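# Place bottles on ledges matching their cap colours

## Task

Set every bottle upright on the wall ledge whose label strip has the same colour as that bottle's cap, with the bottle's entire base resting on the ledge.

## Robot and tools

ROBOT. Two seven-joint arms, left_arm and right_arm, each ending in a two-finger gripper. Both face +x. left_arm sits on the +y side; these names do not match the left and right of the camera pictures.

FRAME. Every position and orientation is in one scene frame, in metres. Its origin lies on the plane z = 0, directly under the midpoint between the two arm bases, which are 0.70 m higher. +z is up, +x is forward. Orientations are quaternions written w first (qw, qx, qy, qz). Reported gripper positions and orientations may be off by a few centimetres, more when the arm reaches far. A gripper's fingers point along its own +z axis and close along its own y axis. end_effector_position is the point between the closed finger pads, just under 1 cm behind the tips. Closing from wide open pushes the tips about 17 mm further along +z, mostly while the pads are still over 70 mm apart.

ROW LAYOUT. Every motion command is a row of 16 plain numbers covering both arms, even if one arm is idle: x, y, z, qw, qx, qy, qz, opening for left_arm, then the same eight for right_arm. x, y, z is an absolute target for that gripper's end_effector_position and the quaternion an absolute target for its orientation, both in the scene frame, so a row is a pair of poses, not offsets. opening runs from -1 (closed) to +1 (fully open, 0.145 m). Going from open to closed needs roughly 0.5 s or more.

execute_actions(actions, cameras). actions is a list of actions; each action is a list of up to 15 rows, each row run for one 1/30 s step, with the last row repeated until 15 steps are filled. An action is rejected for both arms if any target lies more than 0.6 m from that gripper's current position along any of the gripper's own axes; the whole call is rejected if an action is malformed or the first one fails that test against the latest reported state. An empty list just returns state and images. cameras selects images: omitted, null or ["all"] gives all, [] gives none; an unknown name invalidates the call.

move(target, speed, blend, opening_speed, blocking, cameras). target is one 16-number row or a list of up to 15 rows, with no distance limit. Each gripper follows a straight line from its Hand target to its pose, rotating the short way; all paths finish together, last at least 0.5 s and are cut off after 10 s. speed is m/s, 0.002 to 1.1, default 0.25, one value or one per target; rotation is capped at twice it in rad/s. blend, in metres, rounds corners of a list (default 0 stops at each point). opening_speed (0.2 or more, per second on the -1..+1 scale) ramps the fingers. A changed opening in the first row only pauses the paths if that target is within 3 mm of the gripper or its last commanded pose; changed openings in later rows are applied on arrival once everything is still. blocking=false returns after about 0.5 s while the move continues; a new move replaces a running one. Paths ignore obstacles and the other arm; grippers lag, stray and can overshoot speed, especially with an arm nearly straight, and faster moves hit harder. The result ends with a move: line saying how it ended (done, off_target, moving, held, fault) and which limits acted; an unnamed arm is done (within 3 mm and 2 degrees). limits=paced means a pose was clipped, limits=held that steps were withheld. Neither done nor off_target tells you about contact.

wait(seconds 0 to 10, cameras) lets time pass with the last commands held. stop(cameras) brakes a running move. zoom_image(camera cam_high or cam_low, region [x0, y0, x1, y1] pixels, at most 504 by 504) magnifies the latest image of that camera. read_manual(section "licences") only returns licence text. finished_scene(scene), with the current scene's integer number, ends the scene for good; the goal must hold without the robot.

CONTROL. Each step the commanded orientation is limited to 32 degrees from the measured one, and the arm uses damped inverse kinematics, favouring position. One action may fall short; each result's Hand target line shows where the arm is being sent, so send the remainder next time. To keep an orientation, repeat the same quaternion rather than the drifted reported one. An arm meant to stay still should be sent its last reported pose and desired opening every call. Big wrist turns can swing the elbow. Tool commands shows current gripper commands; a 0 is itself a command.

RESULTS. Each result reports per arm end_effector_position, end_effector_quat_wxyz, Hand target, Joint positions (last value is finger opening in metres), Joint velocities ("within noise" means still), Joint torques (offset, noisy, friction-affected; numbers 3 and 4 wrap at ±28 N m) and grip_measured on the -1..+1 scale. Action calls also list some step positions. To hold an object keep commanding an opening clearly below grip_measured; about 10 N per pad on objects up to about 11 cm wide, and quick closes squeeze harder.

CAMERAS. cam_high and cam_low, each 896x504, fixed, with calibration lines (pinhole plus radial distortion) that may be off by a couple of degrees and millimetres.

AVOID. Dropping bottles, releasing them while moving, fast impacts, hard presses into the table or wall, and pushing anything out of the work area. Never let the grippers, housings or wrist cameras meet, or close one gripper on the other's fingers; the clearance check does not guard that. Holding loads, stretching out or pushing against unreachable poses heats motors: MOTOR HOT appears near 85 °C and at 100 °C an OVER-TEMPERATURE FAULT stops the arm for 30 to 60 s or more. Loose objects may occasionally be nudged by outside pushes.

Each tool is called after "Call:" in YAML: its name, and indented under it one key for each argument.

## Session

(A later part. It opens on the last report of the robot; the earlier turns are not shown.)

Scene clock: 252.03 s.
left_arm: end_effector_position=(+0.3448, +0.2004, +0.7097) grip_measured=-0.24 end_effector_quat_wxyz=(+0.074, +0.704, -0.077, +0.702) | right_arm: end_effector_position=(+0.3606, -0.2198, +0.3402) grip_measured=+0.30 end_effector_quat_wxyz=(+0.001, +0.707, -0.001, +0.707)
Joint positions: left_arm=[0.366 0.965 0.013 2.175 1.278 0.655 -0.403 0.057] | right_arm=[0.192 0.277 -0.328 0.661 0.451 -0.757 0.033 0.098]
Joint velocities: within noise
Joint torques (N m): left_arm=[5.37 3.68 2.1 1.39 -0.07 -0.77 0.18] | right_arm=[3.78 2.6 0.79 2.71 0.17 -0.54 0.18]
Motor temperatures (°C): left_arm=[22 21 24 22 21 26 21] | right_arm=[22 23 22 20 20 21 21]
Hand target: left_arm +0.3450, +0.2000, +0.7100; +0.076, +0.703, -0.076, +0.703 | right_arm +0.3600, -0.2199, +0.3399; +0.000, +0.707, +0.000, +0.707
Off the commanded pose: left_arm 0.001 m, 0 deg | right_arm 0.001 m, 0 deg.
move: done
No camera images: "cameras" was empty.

Call:
move:
  target:
    - [0.365,0.10,0.735,0.153,0.69,-0.153,0.69,-0.7,0.36,-0.22,0.34,0,0.7071,0,0.7071,0.3]
    - [0.385,-0.08,0.735,0.153,0.69,-0.153,0.69,-0.7,0.36,-0.22,0.34,0,0.7071,0,0.7071,0.3]
    - [0.385,-0.08,0.62,0.153,0.69,-0.153,0.69,-0.7,0.36,-0.22,0.34,0,0.7071,0,0.7071,0.3]
  speed: [0.15,0.15,0.08]
  blend: [0.03,0,0]

Call:
zoom_image:
  camera: "cam_high"
  region: [420, 210, 580, 370]

Call:
zoom_image:
  camera: "cam_low"
  region: [460, 180, 620, 300]

Scene clock: 264.57 s.
left_arm: end_effector_position=(+0.3848, -0.0797, +0.6189) grip_measured=-0.24 end_effector_quat_wxyz=(+0.152, +0.694, -0.153, +0.687) | right_arm: end_effector_position=(+0.3606, -0.2198, +0.3402) grip_measured=+0.30 end_effector_quat_wxyz=(+0.001, +0.707, -0.001, +0.707)
Joint positions: left_arm=[0.843 0.121 -1.086 1.636 0.835 0.331 -0.771 0.057] | right_arm=[0.192 0.277 -0.328 0.661 0.451 -0.757 0.033 0.098]
Joint velocities: within noise
Joint torques (N m): left_arm=[8.77 -1.65 1.98 3.38 -0.42 -0.78 0.22] | right_arm=[3.73 2.62 0.87 2.76 0.19 -0.57 0.16]
Motor temperatures (°C): left_arm=[23 22 24 22 21 26 21] | right_arm=[22 23 22 20 20 21 21]
Hand target: left_arm +0.3849, -0.0801, +0.6200; +0.153, +0.690, -0.153, +0.690 | right_arm +0.3600, -0.2199, +0.3399; +0.000, +0.707, +0.000, +0.707
Off the commanded pose: left_arm 0.001 m, 1 deg | right_arm 0.001 m, 0 deg.
move: done

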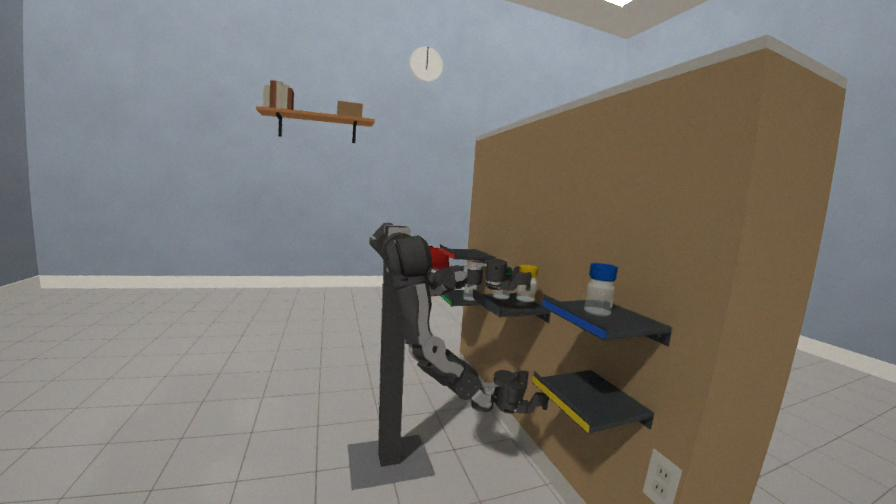

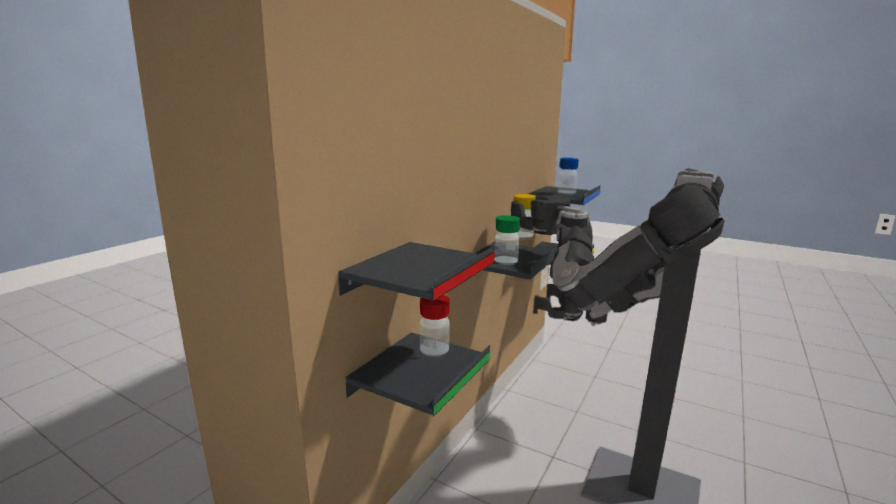

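Scaled by 3.150 from the camera's 896x504 image, which has a finer 1280x720 frame.

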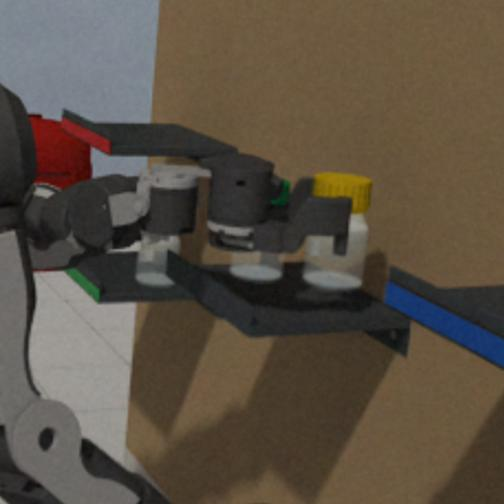

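Scaled by 3.150 from the camera's 896x504 image, which has a finer 1280x720 frame.

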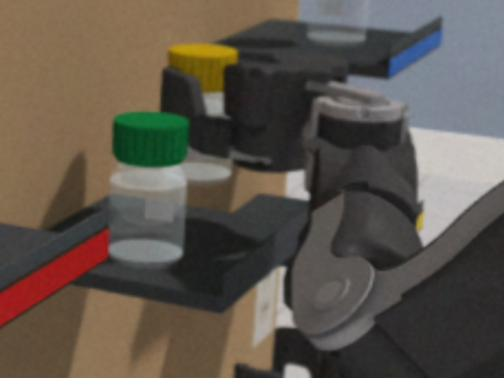

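Call:
move:
  target:
    - [0.385,-0.08,0.602,0.153,0.69,-0.153,0.69,-0.7,0.36,-0.22,0.34,0,0.7071,0,0.7071,0.3]
    - [0.385,-0.08,0.582,0.153,0.69,-0.153,0.69,-0.7,0.36,-0.22,0.34,0,0.7071,0,0.7071,0.3]
  speed: [0.05,0.025]

Call:
zoom_image:
  camera: "cam_high"
  region: [420, 210, 580, 370]

Scene clock: 276.67 s.
left_arm: end_effector_position=(+0.3853, -0.0801, +0.5887) grip_measured=-0.24 end_effector_quat_wxyz=(+0.154, +0.685, -0.150, +0.696) | right_arm: end_effector_position=(+0.3606, -0.2198, +0.3402) grip_measured=+0.30 end_effector_quat_wxyz=(+0.001, +0.707, -0.001, +0.707)
Joint positions: left_arm=[0.795 0.139 -1.156 1.565 0.774 0.182 -0.741 0.057] | right_arm=[0.192 0.277 -0.328 0.661 0.451 -0.757 0.033 0.098]
Joint velocities: within noise
Joint torques (N m): left_arm=[6.63 -1.15 1.31 2.58 -0.12 -0.52 0.26] | right_arm=[3.84 2.57 0.77 2.82 0.19 -0.55 0.15]
Motor temperatures (°C): left_arm=[25 21 24 22 22 26 21] | right_arm=[22 23 22 20 20 21 21]
Hand target: left_arm +0.3849, -0.0800, +0.5820; +0.153, +0.690, -0.153, +0.690 | right_arm +0.3600, -0.2199, +0.3399; +0.000, +0.707, +0.000, +0.707
Off the commanded pose: left_arm 0.007 m, 1 deg | right_arm 0.001 m, 0 deg.
move: off_target (left_arm)

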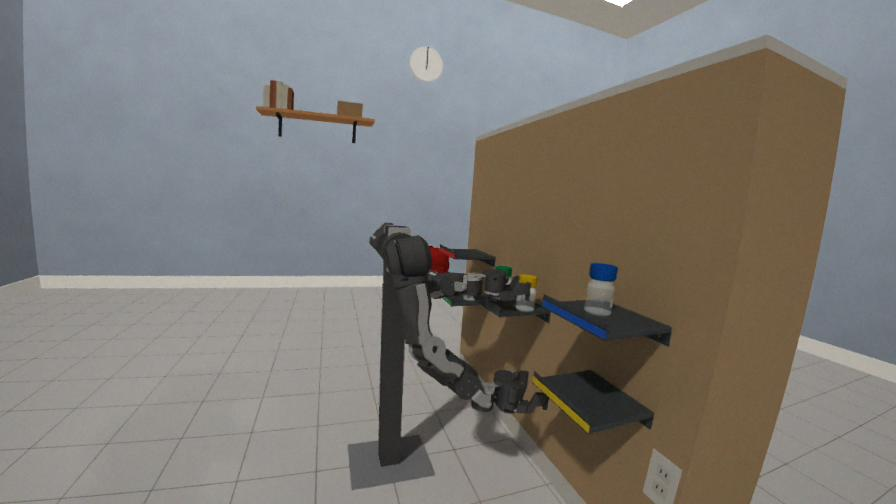

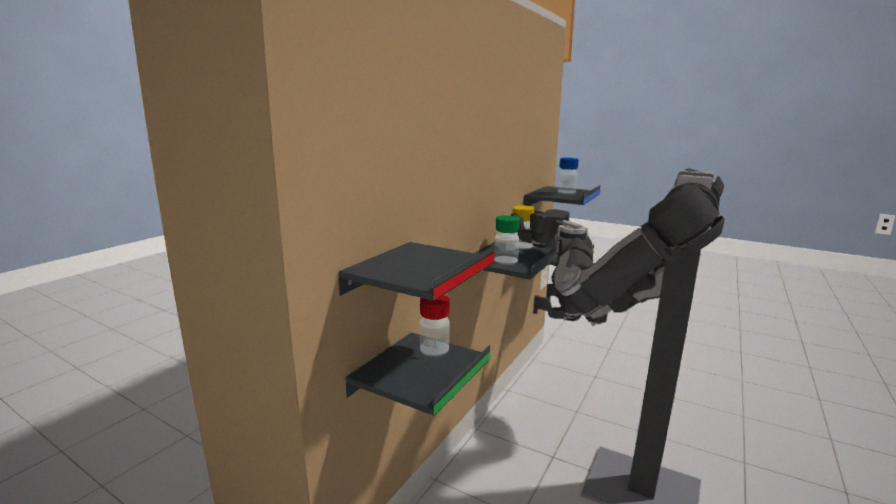

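Scaled by 3.150 from the camera's 896x504 image, which has a finer 1280x720 frame.

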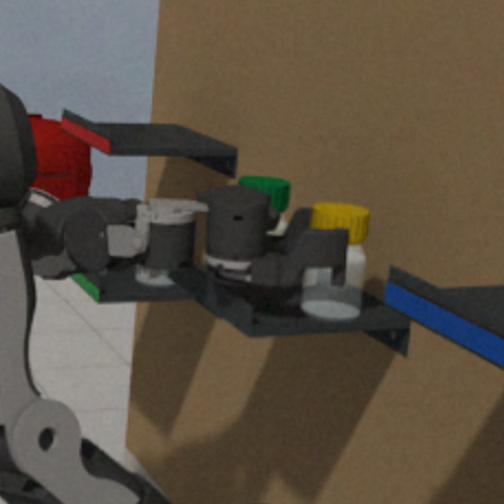

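Call:
move:
  target:
    - [0.385,-0.08,0.587,0.153,0.69,-0.153,0.69,-0.7,0.36,-0.22,0.34,0,0.7071,0,0.7071,0.1]
    - [0.385,-0.08,0.587,0.153,0.69,-0.153,0.69,0.1,0.36,-0.22,0.34,0,0.7071,0,0.7071,0.1]
    - [0.385,-0.08,0.592,0.153,0.69,-0.153,0.69,0.15,0.36,-0.22,0.34,0,0.7071,0,0.7071,0.1]
    - [0.303,-0.042,0.603,0.153,0.69,-0.153,0.69,0.15,0.36,-0.22,0.34,0,0.7071,0,0.7071,0.1]
    - [0.315,-0.03,0.72,0.153,0.69,-0.153,0.69,0.15,0.36,-0.22,0.34,0,0.7071,0,0.7071,0.1]
  speed: [0.05,0.05,0.05,0.1,0.2]
  opening_speed: 1

Call:
zoom_image:
  camera: "cam_high"
  region: [420, 210, 580, 370]

Scene clock: 316.80 s.
left_arm: end_effector_position=(+0.3143, -0.0303, +0.7224) grip_measured=+0.15 end_effector_quat_wxyz=(+0.157, +0.687, -0.152, +0.693) | right_arm: end_effector_position=(+0.3606, -0.2198, +0.3403) grip_measured=+0.10 end_effector_quat_wxyz=(+0.001, +0.707, -0.001, +0.707)
Joint positions: left_arm=[0.936 0.174 -0.843 2.171 1.24 0.78 -1.175 0.087] | right_arm=[0.192 0.277 -0.328 0.661 0.451 -0.757 0.033 0.083]
Joint velocities: within noise
Joint torques (N m): left_arm=[6.61 -0.57 1.22 1.4 -0.15 -0.22 -0.06] | right_arm=[3.78 2.62 0.87 2.69 0.18 -0.55 0.17]
Motor temperatures (°C): left_arm=[25 21 24 22 21 25 21] | right_arm=[22 23 22 20 20 21 21]
Hand target: left_arm +0.3150, -0.0300, +0.7200; +0.153, +0.690, -0.153, +0.690 | right_arm +0.3600, -0.2200, +0.3400; +0.000, +0.707, +0.000, +0.707
Off the commanded pose: left_arm 0.003 m, 1 deg | right_arm 0.001 m, 0 deg.
joint sent to its limit (left arm) — joint 6 (wrist pitch), upper limit. The joint targets still meet the commanded pose.
move: done

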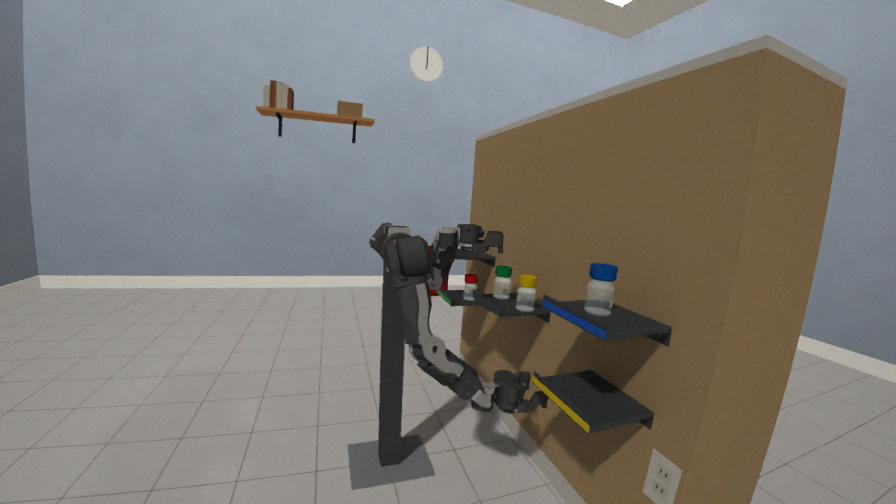

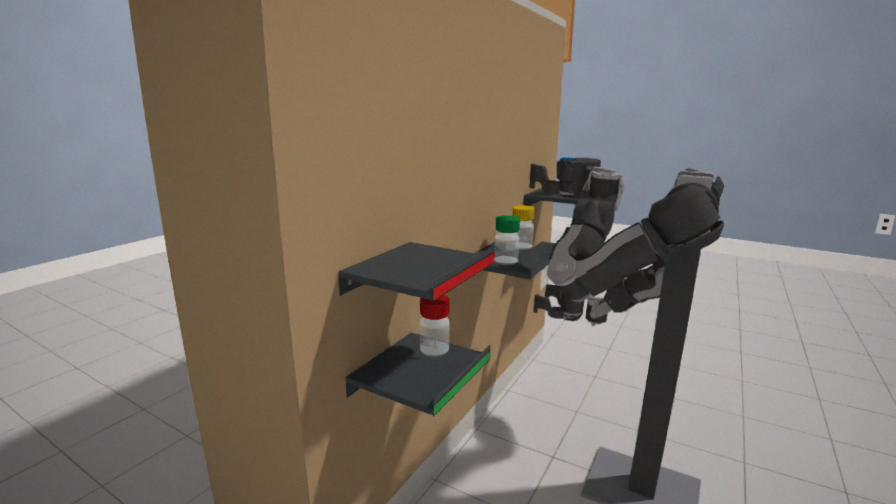

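Scaled by 3.150 from the camera's 896x504 image, which has a finer 1280x720 frame.

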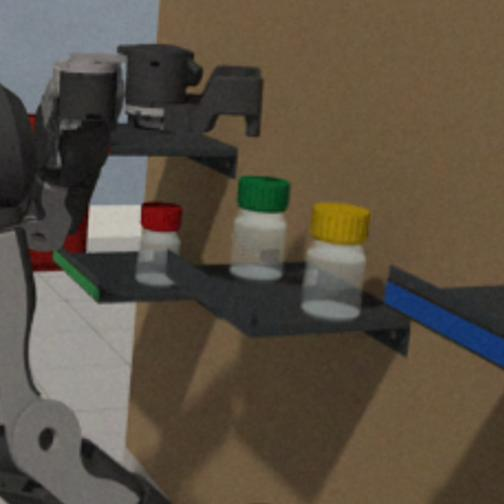

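Call:
move:
  target:
    - [0.35,0.10,0.725,0.153,0.69,-0.153,0.69,0.15,0.345,-0.222,0.45,0,0.7071,0,0.7071,0.1]
    - [0.345,0.20,0.69,0.076,0.703,-0.076,0.703,0.15,0.345,-0.222,0.55,-0.02,0.7068,0.02,0.7068,0.1]
    - [0.345,0.222,0.56,0,0.7071,0,0.7071,0.15,0.345,-0.21,0.63,-0.076,0.703,0.076,0.703,0.1]
    - [0.355,0.21,0.37,0,0.7071,0,0.7071,0.15,0.303,-0.122,0.605,-0.153,0.69,0.153,0.69,0.1]
    - [0.24,0.25,0.43,0,0.7071,0,0.7071,0.15,0.303,-0.120,0.60,-0.153,0.69,0.153,0.69,0.1]
    - [0.225,0.347,0.493,0,0.7071,0,0.7071,0.4,0.303,-0.120,0.595,-0.153,0.69,0.153,0.69,0.25]
  speed: 0.2
  blend: [0.03,0.03,0.03,0.02,0.02,0]

Call:
move:
  target:
    - [0.29,0.347,0.493,0,0.7071,0,0.7071,0.4,0.34,-0.102,0.591,-0.153,0.69,0.153,0.69,0.25]
    - [0.386,0.347,0.492,0,0.7071,0,0.7071,0.4,0.386,-0.081,0.588,-0.153,0.69,0.153,0.69,0.25]
  speed: 0.1

Call:
zoom_image:
  camera: "cam_high"
  region: [420, 210, 580, 370]

Call:
zoom_image:
  camera: "cam_low"
  region: [330, 160, 630, 400]

Scene clock: 352.03 s.
left_arm: end_effector_position=(+0.2255, +0.3476, +0.4942) grip_measured=+0.40 end_effector_quat_wxyz=(-0.002, +0.705, +0.001, +0.709) | right_arm: end_effector_position=(+0.3034, -0.1212, +0.5968) grip_measured=+0.25 end_effector_quat_wxyz=(-0.151, +0.690, +0.152, +0.692)
Joint positions: left_arm=[-1.062 1.079 0.245 1.703 1.091 -0.789 -0.008 0.105] | right_arm=[-0.099 0.808 -0.217 2.25 0.774 0.236 -0.195 0.094]
Joint velocities: within noise
Joint torques (N m): left_arm=[0.22 3.65 1.8 1.95 0.17 -0.59 0.23] | right_arm=[2.25 2.68 1.43 2.63 -0.05 -0.57 0.15]
Motor temperatures (°C): left_arm=[24 21 24 21 21 25 21] | right_arm=[22 23 22 20 20 21 21]
Hand target: left_arm +0.2251, +0.3471, +0.4930; +0.000, +0.707, +0.000, +0.707 | right_arm +0.3030, -0.1199, +0.5951; -0.153, +0.690, +0.153, +0.690
Off the commanded pose: left_arm 0.001 m, 0 deg | right_arm 0.002 m, 0 deg.
joint read past its limit (left arm) — joint 6 (wrist pitch), lower limit.
joint sent to its limit (left arm) — joint 6 (wrist pitch), lower limit. The joint targets still meet the commanded pose.
move: done

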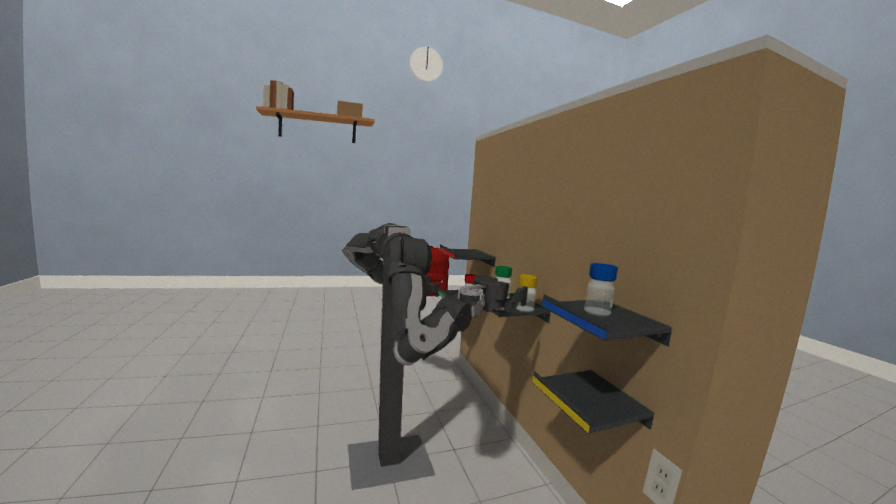

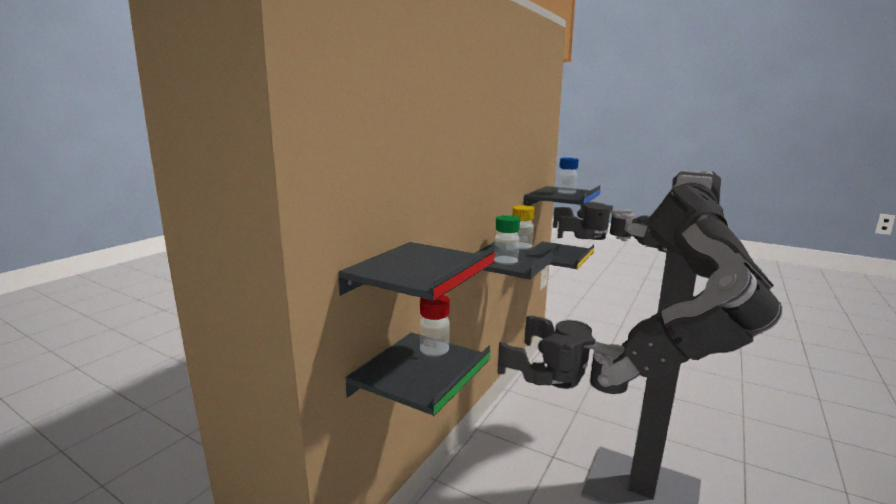

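Scene clock: 354.03 s.
left_arm: end_effector_position=(+0.3869, +0.3482, +0.4960) grip_measured=+0.40 end_effector_quat_wxyz=(-0.002, +0.703, +0.002, +0.711) | right_arm: end_effector_position=(+0.3865, -0.0826, +0.5896) grip_measured=+0.25 end_effector_quat_wxyz=(-0.152, +0.690, +0.150, +0.692)
Joint positions: left_arm=[0.177 0.956 -0.424 1.211 1.042 -0.379 0.065 0.105] | right_arm=[0.385 0.556 -0.516 1.857 0.698 0.304 -0.188 0.094]
Joint velocities: within noise
Joint torques (N m): left_arm=[5.31 6.18 1.78 2.11 0.15 -0.54 0.23] | right_arm=[4.97 1.6 1.66 2.99 -0.06 -0.42 0.18]
Motor temperatures (°C): left_arm=[24 21 23 21 21 25 21] | right_arm=[22 23 22 20 20 21 21]
Hand target: left_arm +0.3860, +0.3471, +0.4921; +0.000, +0.707, +0.000, +0.707 | right_arm +0.3859, -0.0809, +0.5880; -0.153, +0.690, +0.153, +0.690
Off the commanded pose: left_arm 0.004 m, 1 deg | right_arm 0.002 m, 0 deg.
move: off_target (left_arm)

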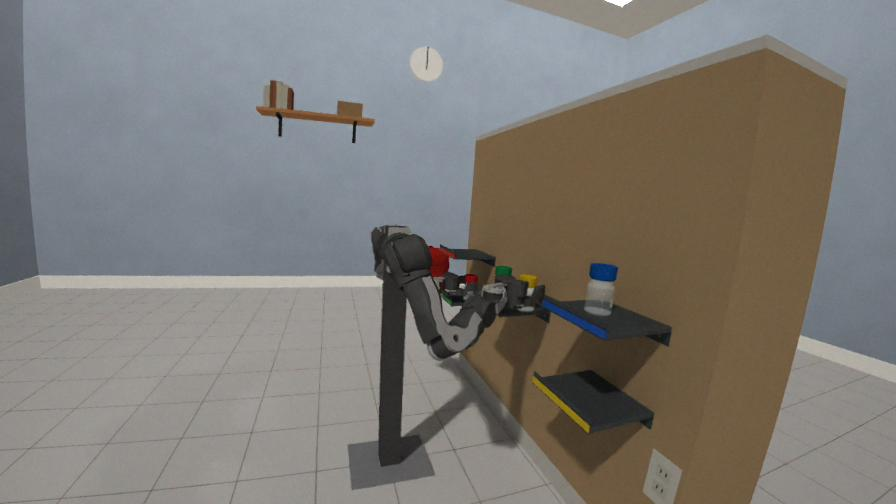

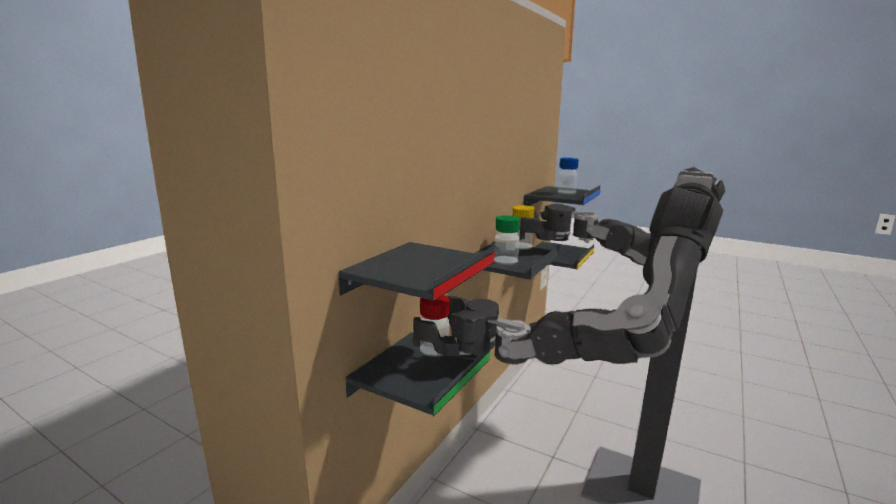

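Scaled by 3.150 from the camera's 896x504 image, which has a finer 1280x720 frame.

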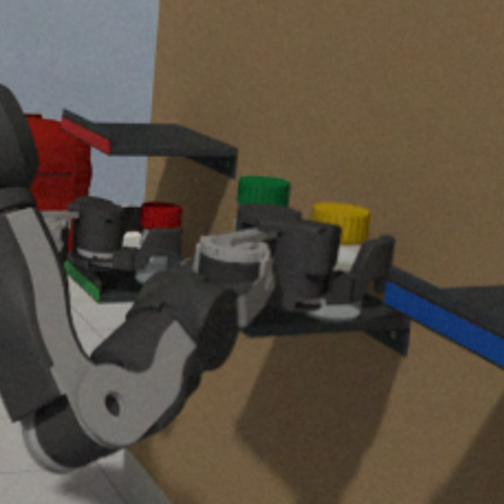

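Scaled by 1.680 from the camera's 896x504 image, which has a finer 1280x720 frame.

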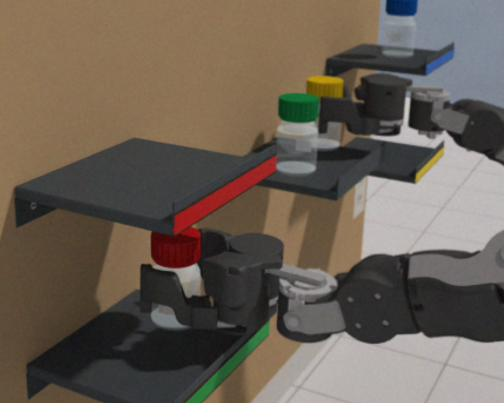

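Call:
move:
  target:
    - [0.386,0.347,0.494,0,0.7071,0,0.7071,-0.7,0.386,-0.082,0.588,-0.153,0.69,0.153,0.69,-0.7]
    - [0.386,0.347,0.532,0,0.7071,0,0.7071,-0.7,0.386,-0.082,0.636,-0.153,0.69,0.153,0.69,-0.7]
  speed: 0.1
  opening_speed: 1.2

Call:
zoom_image:
  camera: "cam_low"
  region: [330, 160, 630, 400]

Scene clock: 364.77 s.
left_arm: end_effector_position=(+0.3860, +0.3467, +0.5307) grip_measured=-0.25 end_effector_quat_wxyz=(+0.000, +0.709, -0.002, +0.705) | right_arm: end_effector_position=(+0.3856, -0.0809, +0.6342) grip_measured=-0.24 end_effector_quat_wxyz=(-0.154, +0.692, +0.157, +0.688)
Joint positions: left_arm=[0.144 1.069 -0.376 1.367 1.105 -0.275 0.007 0.057] | right_arm=[0.498 0.552 -0.464 1.944 0.792 0.507 -0.229 0.057]
Joint velocities: within noise
Joint torques (N m): left_arm=[5.31 6.71 3.48 3.1 0.19 -0.8 -0.01] | right_arm=[5.21 0.83 3.63 3.14 -0.01 -0.56 -0.13]
Motor temperatures (°C): left_arm=[24 23 24 21 21 25 21] | right_arm=[22 23 22 20 20 21 21]
Hand target: left_arm +0.3860, +0.3471, +0.5320; +0.000, +0.707, +0.000, +0.707 | right_arm +0.3860, -0.0820, +0.6360; -0.153, +0.690, +0.153, +0.690
Off the commanded pose: left_arm 0.001 m, 0 deg | right_arm 0.002 m, 1 deg.
move: done

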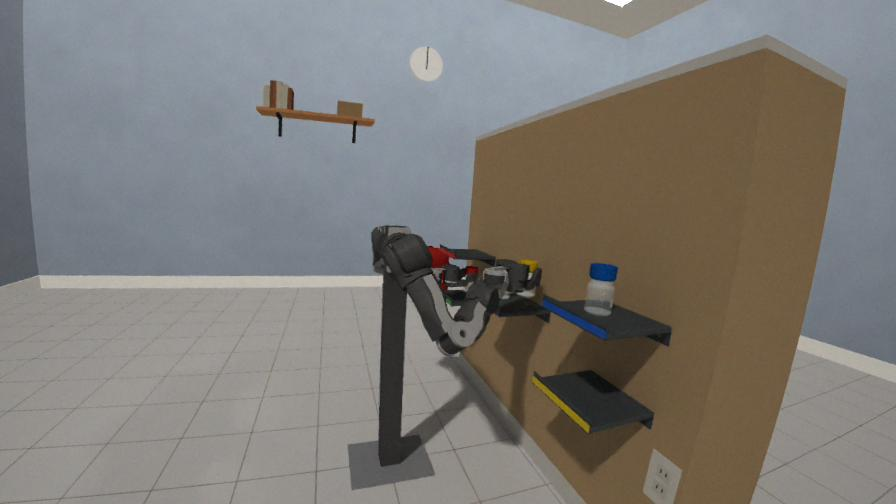

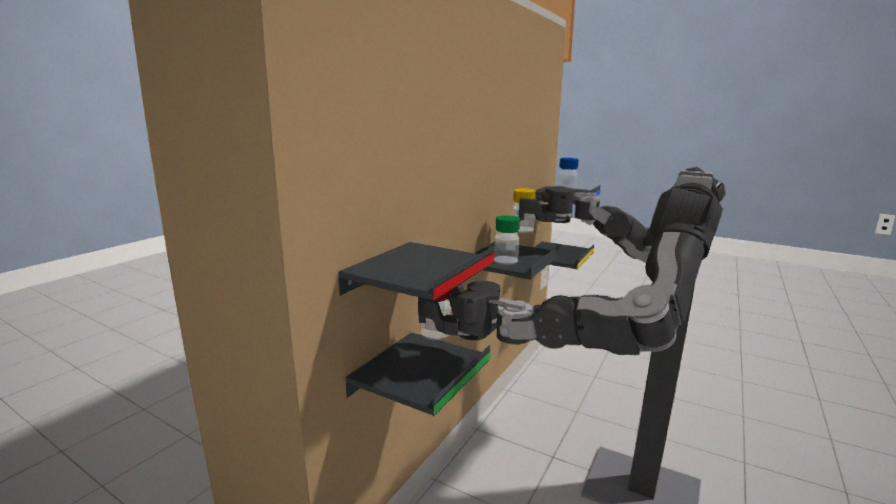

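Scaled by 1.680 from the camera's 896x504 image, which has a finer 1280x720 frame.

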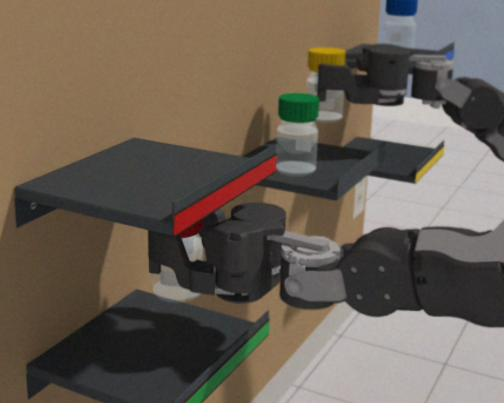

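Call:
move:
  target:
    - [0.225,0.345,0.53,0,0.7071,0,0.7071,-0.7,0.28,-0.15,0.64,-0.153,0.69,0.153,0.69,-0.7]
    - [0.24,0.25,0.44,0,0.7071,0,0.7071,-0.7,0.225,-0.28,0.55,-0.076,0.703,0.076,0.703,-0.7]
    - [0.36,0.212,0.37,0,0.7071,0,0.7071,-0.7,0.225,-0.41,0.53,0,0.7071,0,0.7071,-0.7]
    - [0.345,0.222,0.5,0,0.7071,0,0.7071,-0.7,0.30,-0.41,0.53,0,0.7071,0,0.7071,-0.7]
    - [0.345,0.222,0.61,0,0.7071,0,0.7071,-0.7,0.385,-0.41,0.529,0,0.7071,0,0.7071,-0.7]
    - [0.345,0.21,0.735,0,0.7071,0,0.7071,-0.7,0.385,-0.41,0.524,0,0.7071,0,0.7071,-0.7]
  speed: 0.2
  blend: [0.02,0.03,0.02,0.02,0.02,0]

Call:
zoom_image:
  camera: "cam_high"
  region: [480, 220, 720, 440]

Scene clock: 389.50 s.
left_arm: end_effector_position=(+0.3449, +0.2090, +0.7351) grip_measured=-0.25 end_effector_quat_wxyz=(+0.003, +0.707, -0.001, +0.707) | right_arm: end_effector_position=(+0.3843, -0.4106, +0.5212) grip_measured=-0.24 end_effector_quat_wxyz=(+0.001, +0.712, -0.001, +0.702)
Joint positions: left_arm=[0.609 0.887 -0.118 2.22 1.409 0.782 -0.835 0.057] | right_arm=[0.203 0.778 0.177 1.023 0.693 -0.077 0.491 0.057]
Joint velocities: within noise
Joint torques (N m): left_arm=[6.16 3.34 1.74 1.11 -0.2 -0.44 -0.06] | right_arm=[4.97 6.9 2.99 3.19 0.49 -0.69 0.17]
Motor temperatures (°C): left_arm=[24 23 25 22 21 26 21] | right_arm=[23 23 23 20 20 21 21]
Hand target: left_arm +0.3450, +0.2100, +0.7350; +0.000, +0.707, +0.000, +0.707 | right_arm +0.3850, -0.4100, +0.5239; +0.000, +0.707, +0.000, +0.707
Off the commanded pose: left_arm 0.001 m, 0 deg | right_arm 0.003 m, 1 deg.
move: done

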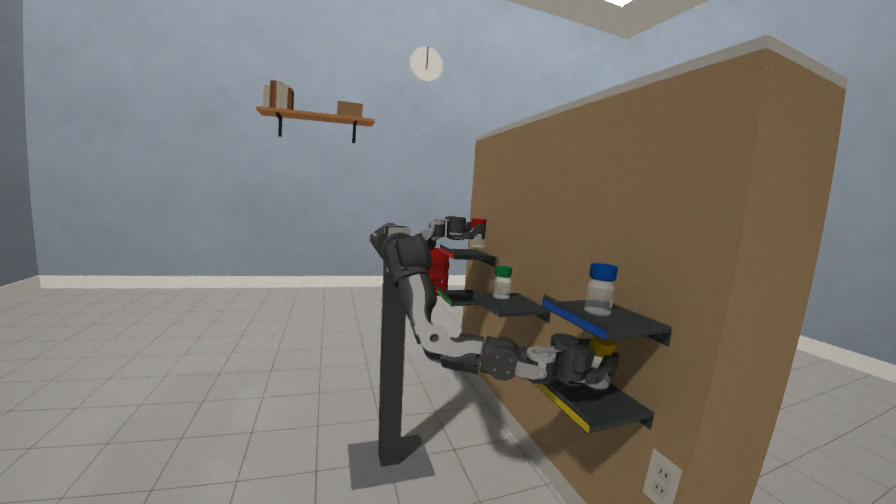

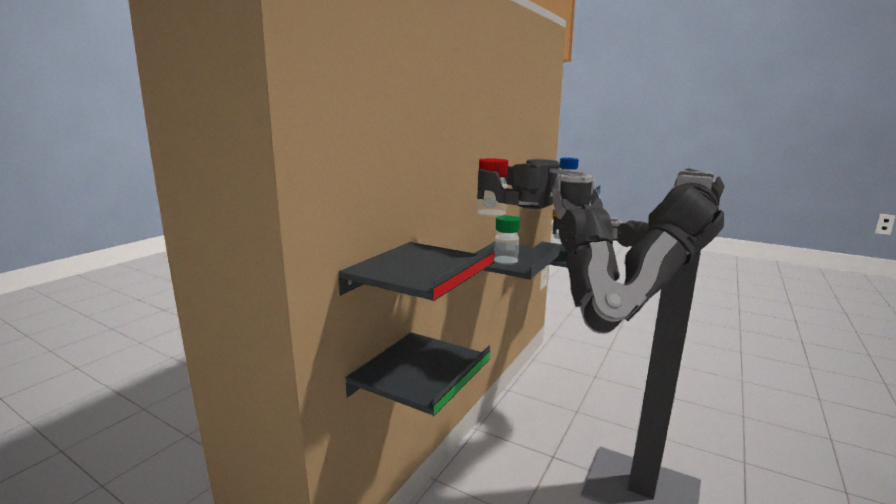

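Scaled by 2.100 from the camera's 896x504 image, which has a finer 1280x720 frame.

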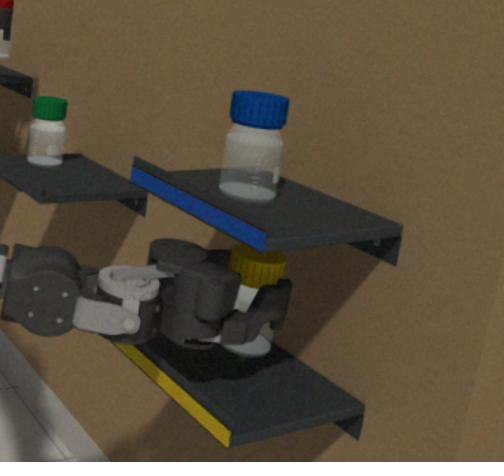

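Call:
move:
  target:
    - [0.34,0.30,0.735,0,0.7071,0,0.7071,-0.7,0.385,-0.41,0.51,0,0.7071,0,0.7071,-0.7]
    - [0.383,0.395,0.730,0,0.7071,0,0.7071,-0.7,0.385,-0.41,0.500,0,0.7071,0,0.7071,-0.7]
    - [0.383,0.395,0.705,0,0.7071,0,0.7071,-0.7,0.385,-0.41,0.495,0,0.7071,0,0.7071,-0.7]
    - [0.383,0.395,0.680,0,0.7071,0,0.7071,-0.7,0.385,-0.41,0.483,0,0.7071,0,0.7071,-0.7]
  speed: [0.15,0.12,0.05,0.03]
  blend: [0.03,0,0,0]

Call:
zoom_image:
  camera: "cam_high"
  region: [480, 220, 720, 440]

Call:
zoom_image:
  camera: "cam_low"
  region: [330, 160, 630, 400]

Scene clock: 407.00 s.
left_arm: end_effector_position=(+0.3822, +0.3962, +0.6894) grip_measured=-0.25 end_effector_quat_wxyz=(-0.003, +0.696, +0.000, +0.718) | right_arm: end_effector_position=(+0.3857, -0.4121, +0.4913) grip_measured=-0.24 end_effector_quat_wxyz=(+0.003, +0.697, -0.001, +0.717)
Joint positions: left_arm=[0.216 1.185 0.172 1.448 1.126 0.292 0.184 0.057] | right_arm=[0.279 0.709 0.155 0.819 0.647 -0.256 0.574 0.057]
Joint velocities: within noise
Joint torques (N m): left_arm=[3.55 7.58 1.35 2.3 0.24 -0.2 0.11] | right_arm=[3.52 6.26 0.1 2.41 0.17 -0.01 0.01]
Motor temperatures (°C): left_arm=[24 23 25 21 21 25 21] | right_arm=[23 24 23 20 20 21 21]
Hand target: left_arm +0.3829, +0.3949, +0.6801; +0.000, +0.707, +0.000, +0.707 | right_arm +0.3849, -0.4099, +0.4830; +0.000, +0.707, +0.000, +0.707
Off the commanded pose: left_arm 0.009 m, 2 deg | right_arm 0.009 m, 2 deg.
move: off_target (left_arm, right_arm)

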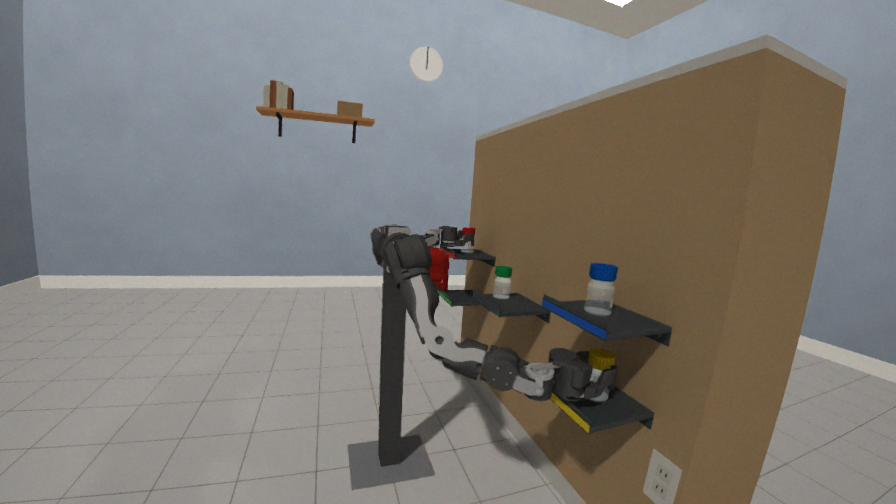

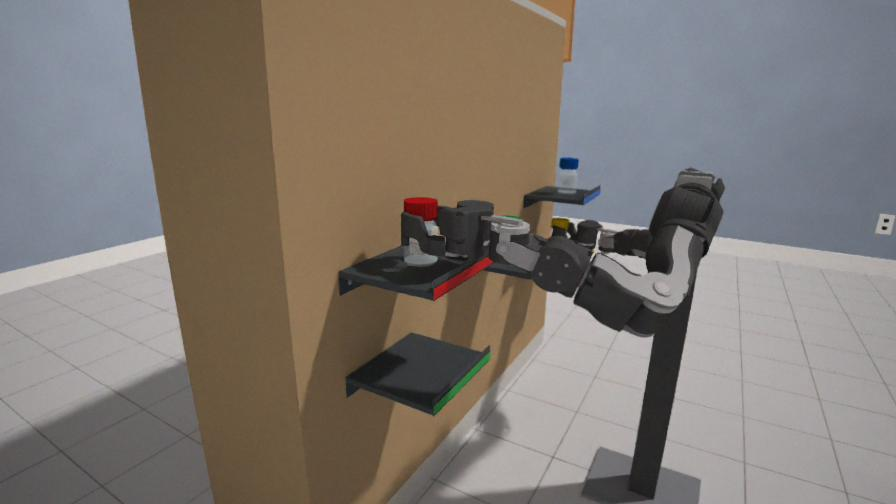

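Scaled by 2.100 from the camera's 896x504 image, which has a finer 1280x720 frame.

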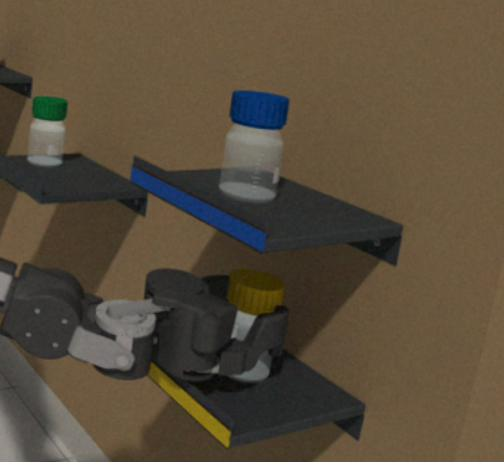

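Scaled by 1.680 from the camera's 896x504 image, which has a finer 1280x720 frame.

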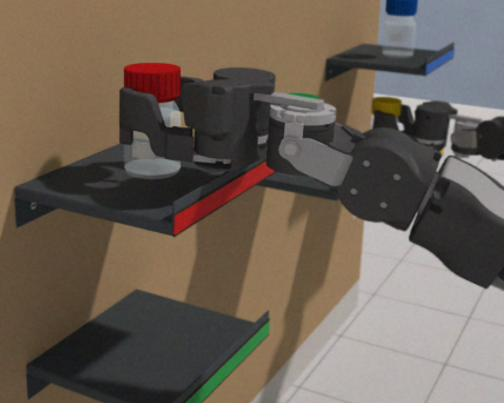

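Call:
move:
  target:
    - [0.383,0.395,0.6875,0,0.7071,0,0.7071,-0.7,0.385,-0.41,0.490,0,0.7071,0,0.7071,-0.7]
    - [0.383,0.395,0.6875,0,0.7071,0,0.7071,0.3,0.385,-0.41,0.490,0,0.7071,0,0.7071,0.3]
    - [0.383,0.395,0.693,0,0.7071,0,0.7071,0.3,0.385,-0.41,0.495,0,0.7071,0,0.7071,0.3]
    - [0.30,0.385,0.71,0,0.7071,0,0.7071,0.3,0.30,-0.41,0.502,0,0.7071,0,0.7071,0.3]
  speed: [0.05,0.05,0.05,0.12]
  opening_speed: 1

Call:
zoom_image:
  camera: "cam_high"
  region: [480, 220, 720, 440]

Call:
zoom_image:
  camera: "cam_low"
  region: [330, 160, 630, 400]

Scene clock: 424.57 s.
left_arm: end_effector_position=(+0.3002, +0.3859, +0.7114) grip_measured=+0.30 end_effector_quat_wxyz=(-0.003, +0.705, +0.001, +0.709) | right_arm: end_effector_position=(+0.2999, -0.4107, +0.5008) grip_measured=+0.30 end_effector_quat_wxyz=(+0.001, +0.709, -0.001, +0.705)
Joint positions: left_arm=[-0.356 1.04 0.942 1.81 1.131 0.575 0.229 0.098] | right_arm=[-0.28 0.727 0.463 1.278 0.78 -0.166 0.541 0.098]
Joint velocities: within noise
Joint torques (N m): left_arm=[2.2 6.9 2.71 2.32 0.31 -0.51 0.22] | right_arm=[1.81 6.98 3.37 3.38 0.48 -0.43 0.14]
Motor temperatures (°C): left_arm=[24 25 24 21 21 25 21] | right_arm=[22 24 22 20 20 21 21]
Hand target: left_arm +0.3000, +0.3851, +0.7100; +0.000, +0.707, +0.000, +0.707 | right_arm +0.3000, -0.4099, +0.5019; +0.000, +0.707, +0.000, +0.707
Off the commanded pose: left_arm 0.002 m, 0 deg | right_arm 0.001 m, 0 deg.
move: done

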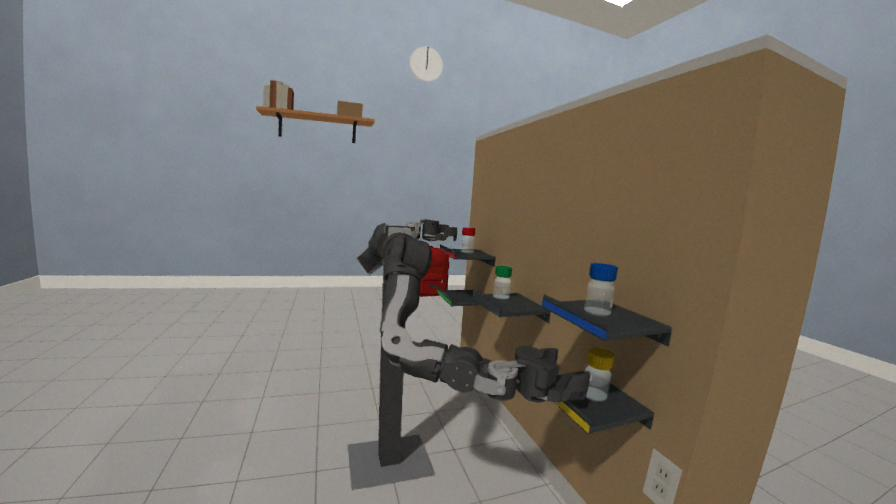

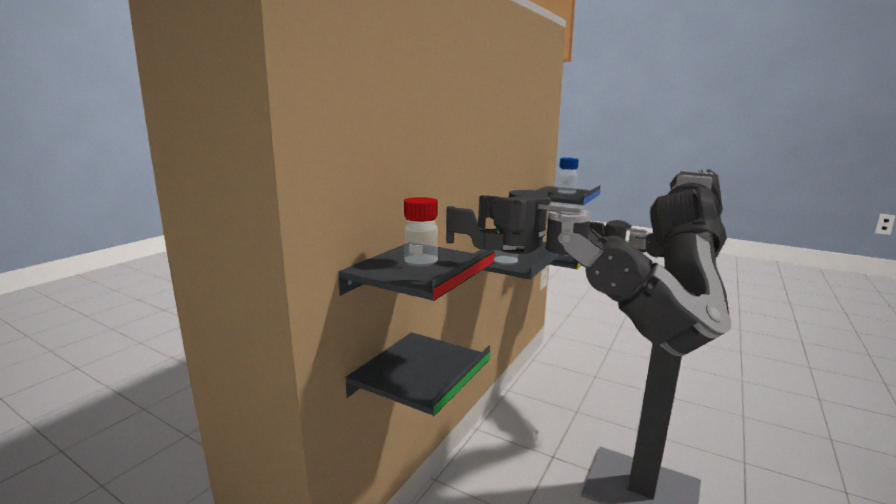

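Scaled by 2.100 from the camera's 896x504 image, which has a finer 1280x720 frame.

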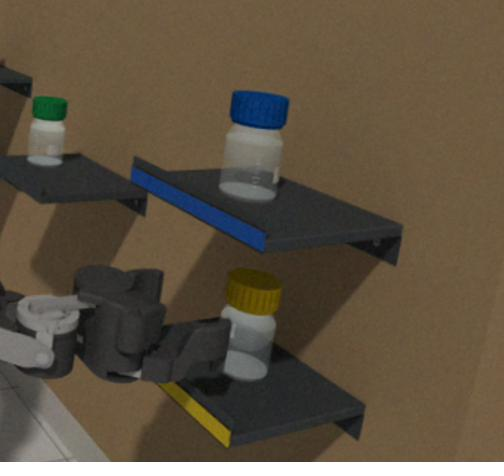

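Scaled by 1.680 from the camera's 896x504 image, which has a finer 1280x720 frame.

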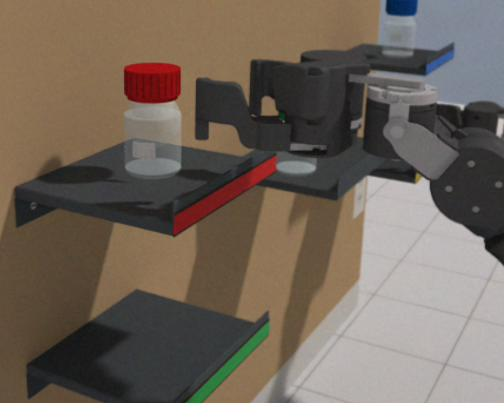

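Call:
move:
  target:
    - [0.315,0.30,0.72,0,0.7071,0,0.7071,0.3,0.235,-0.405,0.50,0,0.7071,0,0.7071,0.3]
    - [0.345,0.20,0.70,0.076,0.703,-0.076,0.703,0.3,0.235,-0.29,0.42,0,0.7071,0,0.7071,0.3]
    - [0.315,0.085,0.63,0.153,0.69,-0.153,0.69,0.3,0.34,-0.22,0.34,0,0.7071,0,0.7071,0.3]
  speed: 0.2
  blend: [0.02,0.02,0]
  cameras: []

Call:
move:
  target:
    - [0.313,0.08,0.597,0.153,0.69,-0.153,0.69,0.3,0.34,-0.22,0.34,0,0.7071,0,0.7071,0.3]
    - [0.378,0.049,0.589,0.153,0.69,-0.153,0.69,0.3,0.34,-0.22,0.34,0,0.7071,0,0.7071,0.3]
  speed: [0.1,0.1]

Call:
zoom_image:
  camera: "cam_high"
  region: [420, 210, 580, 370]

Call:
zoom_image:
  camera: "cam_low"
  region: [430, 180, 590, 300]

Scene clock: 444.37 s.
left_arm: end_effector_position=(+0.3140, +0.0839, +0.6306) grip_measured=+0.30 end_effector_quat_wxyz=(+0.155, +0.690, -0.156, +0.690) | right_arm: end_effector_position=(+0.3405, -0.2188, +0.3404) grip_measured=+0.30 end_effector_quat_wxyz=(-0.003, +0.707, +0.001, +0.707)
Joint positions: left_arm=[0.264 0.775 -0.48 2.295 0.9 0.408 -0.443 0.098] | right_arm=[0.076 0.105 0.181 0.781 0.118 -0.692 0.27 0.098]
Joint velocities: within noise
Joint torques (N m): left_arm=[4.58 2.1 1.94 2.71 -0.11 -0.66 0] | right_arm=[3.39 1.86 0.43 3.15 0.16 -0.53 -0.14]
Motor temperatures (°C): left_arm=[23 25 24 21 21 25 21] | right_arm=[22 24 23 20 20 21 21]
Hand target: left_arm +0.3150, +0.0851, +0.6300; +0.153, +0.690, -0.153, +0.690 | right_arm +0.3400, -0.2201, +0.3401; +0.000, +0.707, +0.000, +0.707
Off the commanded pose: left_arm 0.002 m, 0 deg | right_arm 0.001 m, 0 deg.
move: done
No camera images: "cameras" was empty.

Scene clock: 445.77 s.
left_arm: end_effector_position=(+0.3783, +0.0499, +0.5913) grip_measured=+0.30 end_effector_quat_wxyz=(+0.152, +0.689, -0.150, +0.692) | right_arm: end_effector_position=(+0.3405, -0.2188, +0.3404) grip_measured=+0.30 end_effector_quat_wxyz=(-0.003, +0.707, +0.001, +0.707)
Joint positions: left_arm=[0.473 0.541 -0.705 1.888 0.738 0.284 -0.37 0.098] | right_arm=[0.076 0.105 0.181 0.781 0.118 -0.692 0.27 0.098]
Joint velocities: within noise
Joint torques (N m): left_arm=[6.61 1.12 1.31 3.38 -0.09 -0.68 0.24] | right_arm=[3.26 1.96 0.46 3.17 0.15 -0.51 -0.16]
Motor temperatures (°C): left_arm=[23 25 24 21 21 25 21] | right_arm=[22 24 23 20 20 21 21]
Hand target: left_arm +0.3780, +0.0490, +0.5889; +0.153, +0.690, -0.153, +0.690 | right_arm +0.3400, -0.2200, +0.3401; +0.000, +0.707, +0.000, +0.707
Off the commanded pose: left_arm 0.002 m, 0 deg | right_arm 0.001 m, 0 deg.
move: done

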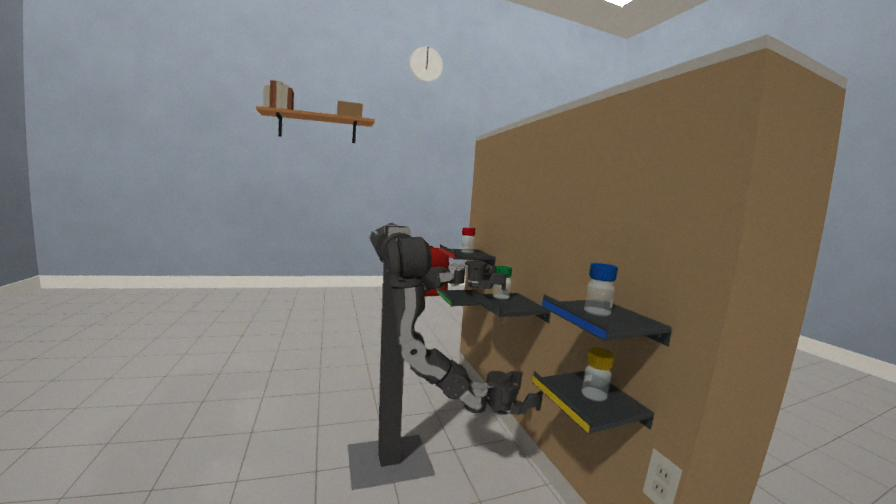

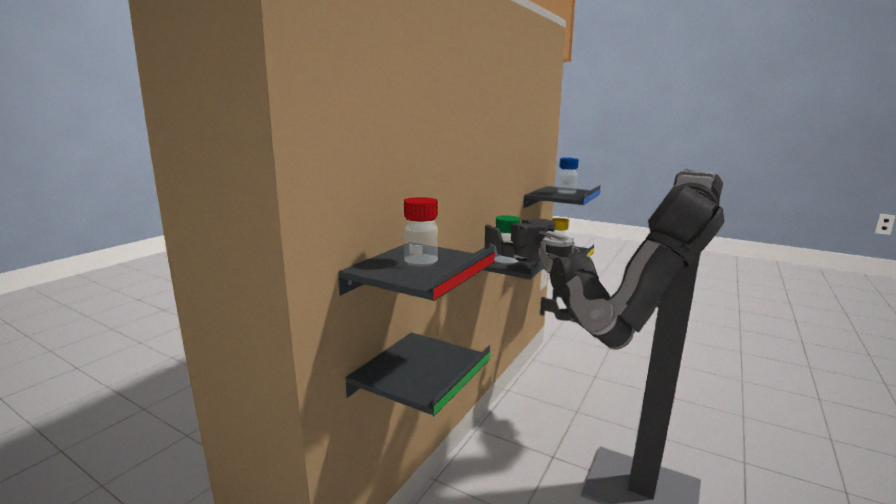

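Scaled by 3.150 from the camera's 896x504 image, which has a finer 1280x720 frame.

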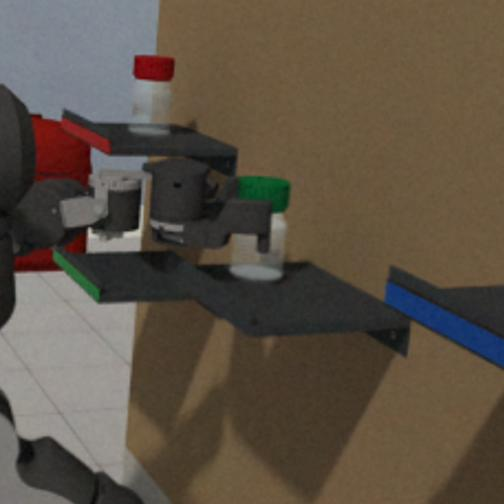

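Scaled by 3.150 from the camera's 896x504 image, which has a finer 1280x720 frame.

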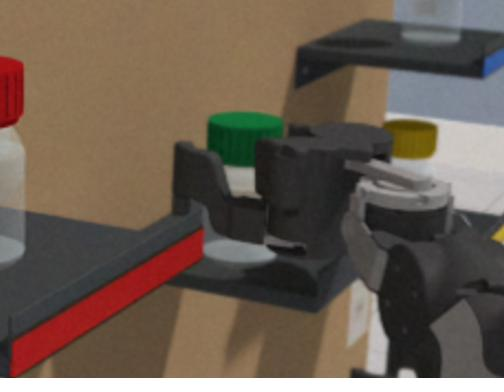

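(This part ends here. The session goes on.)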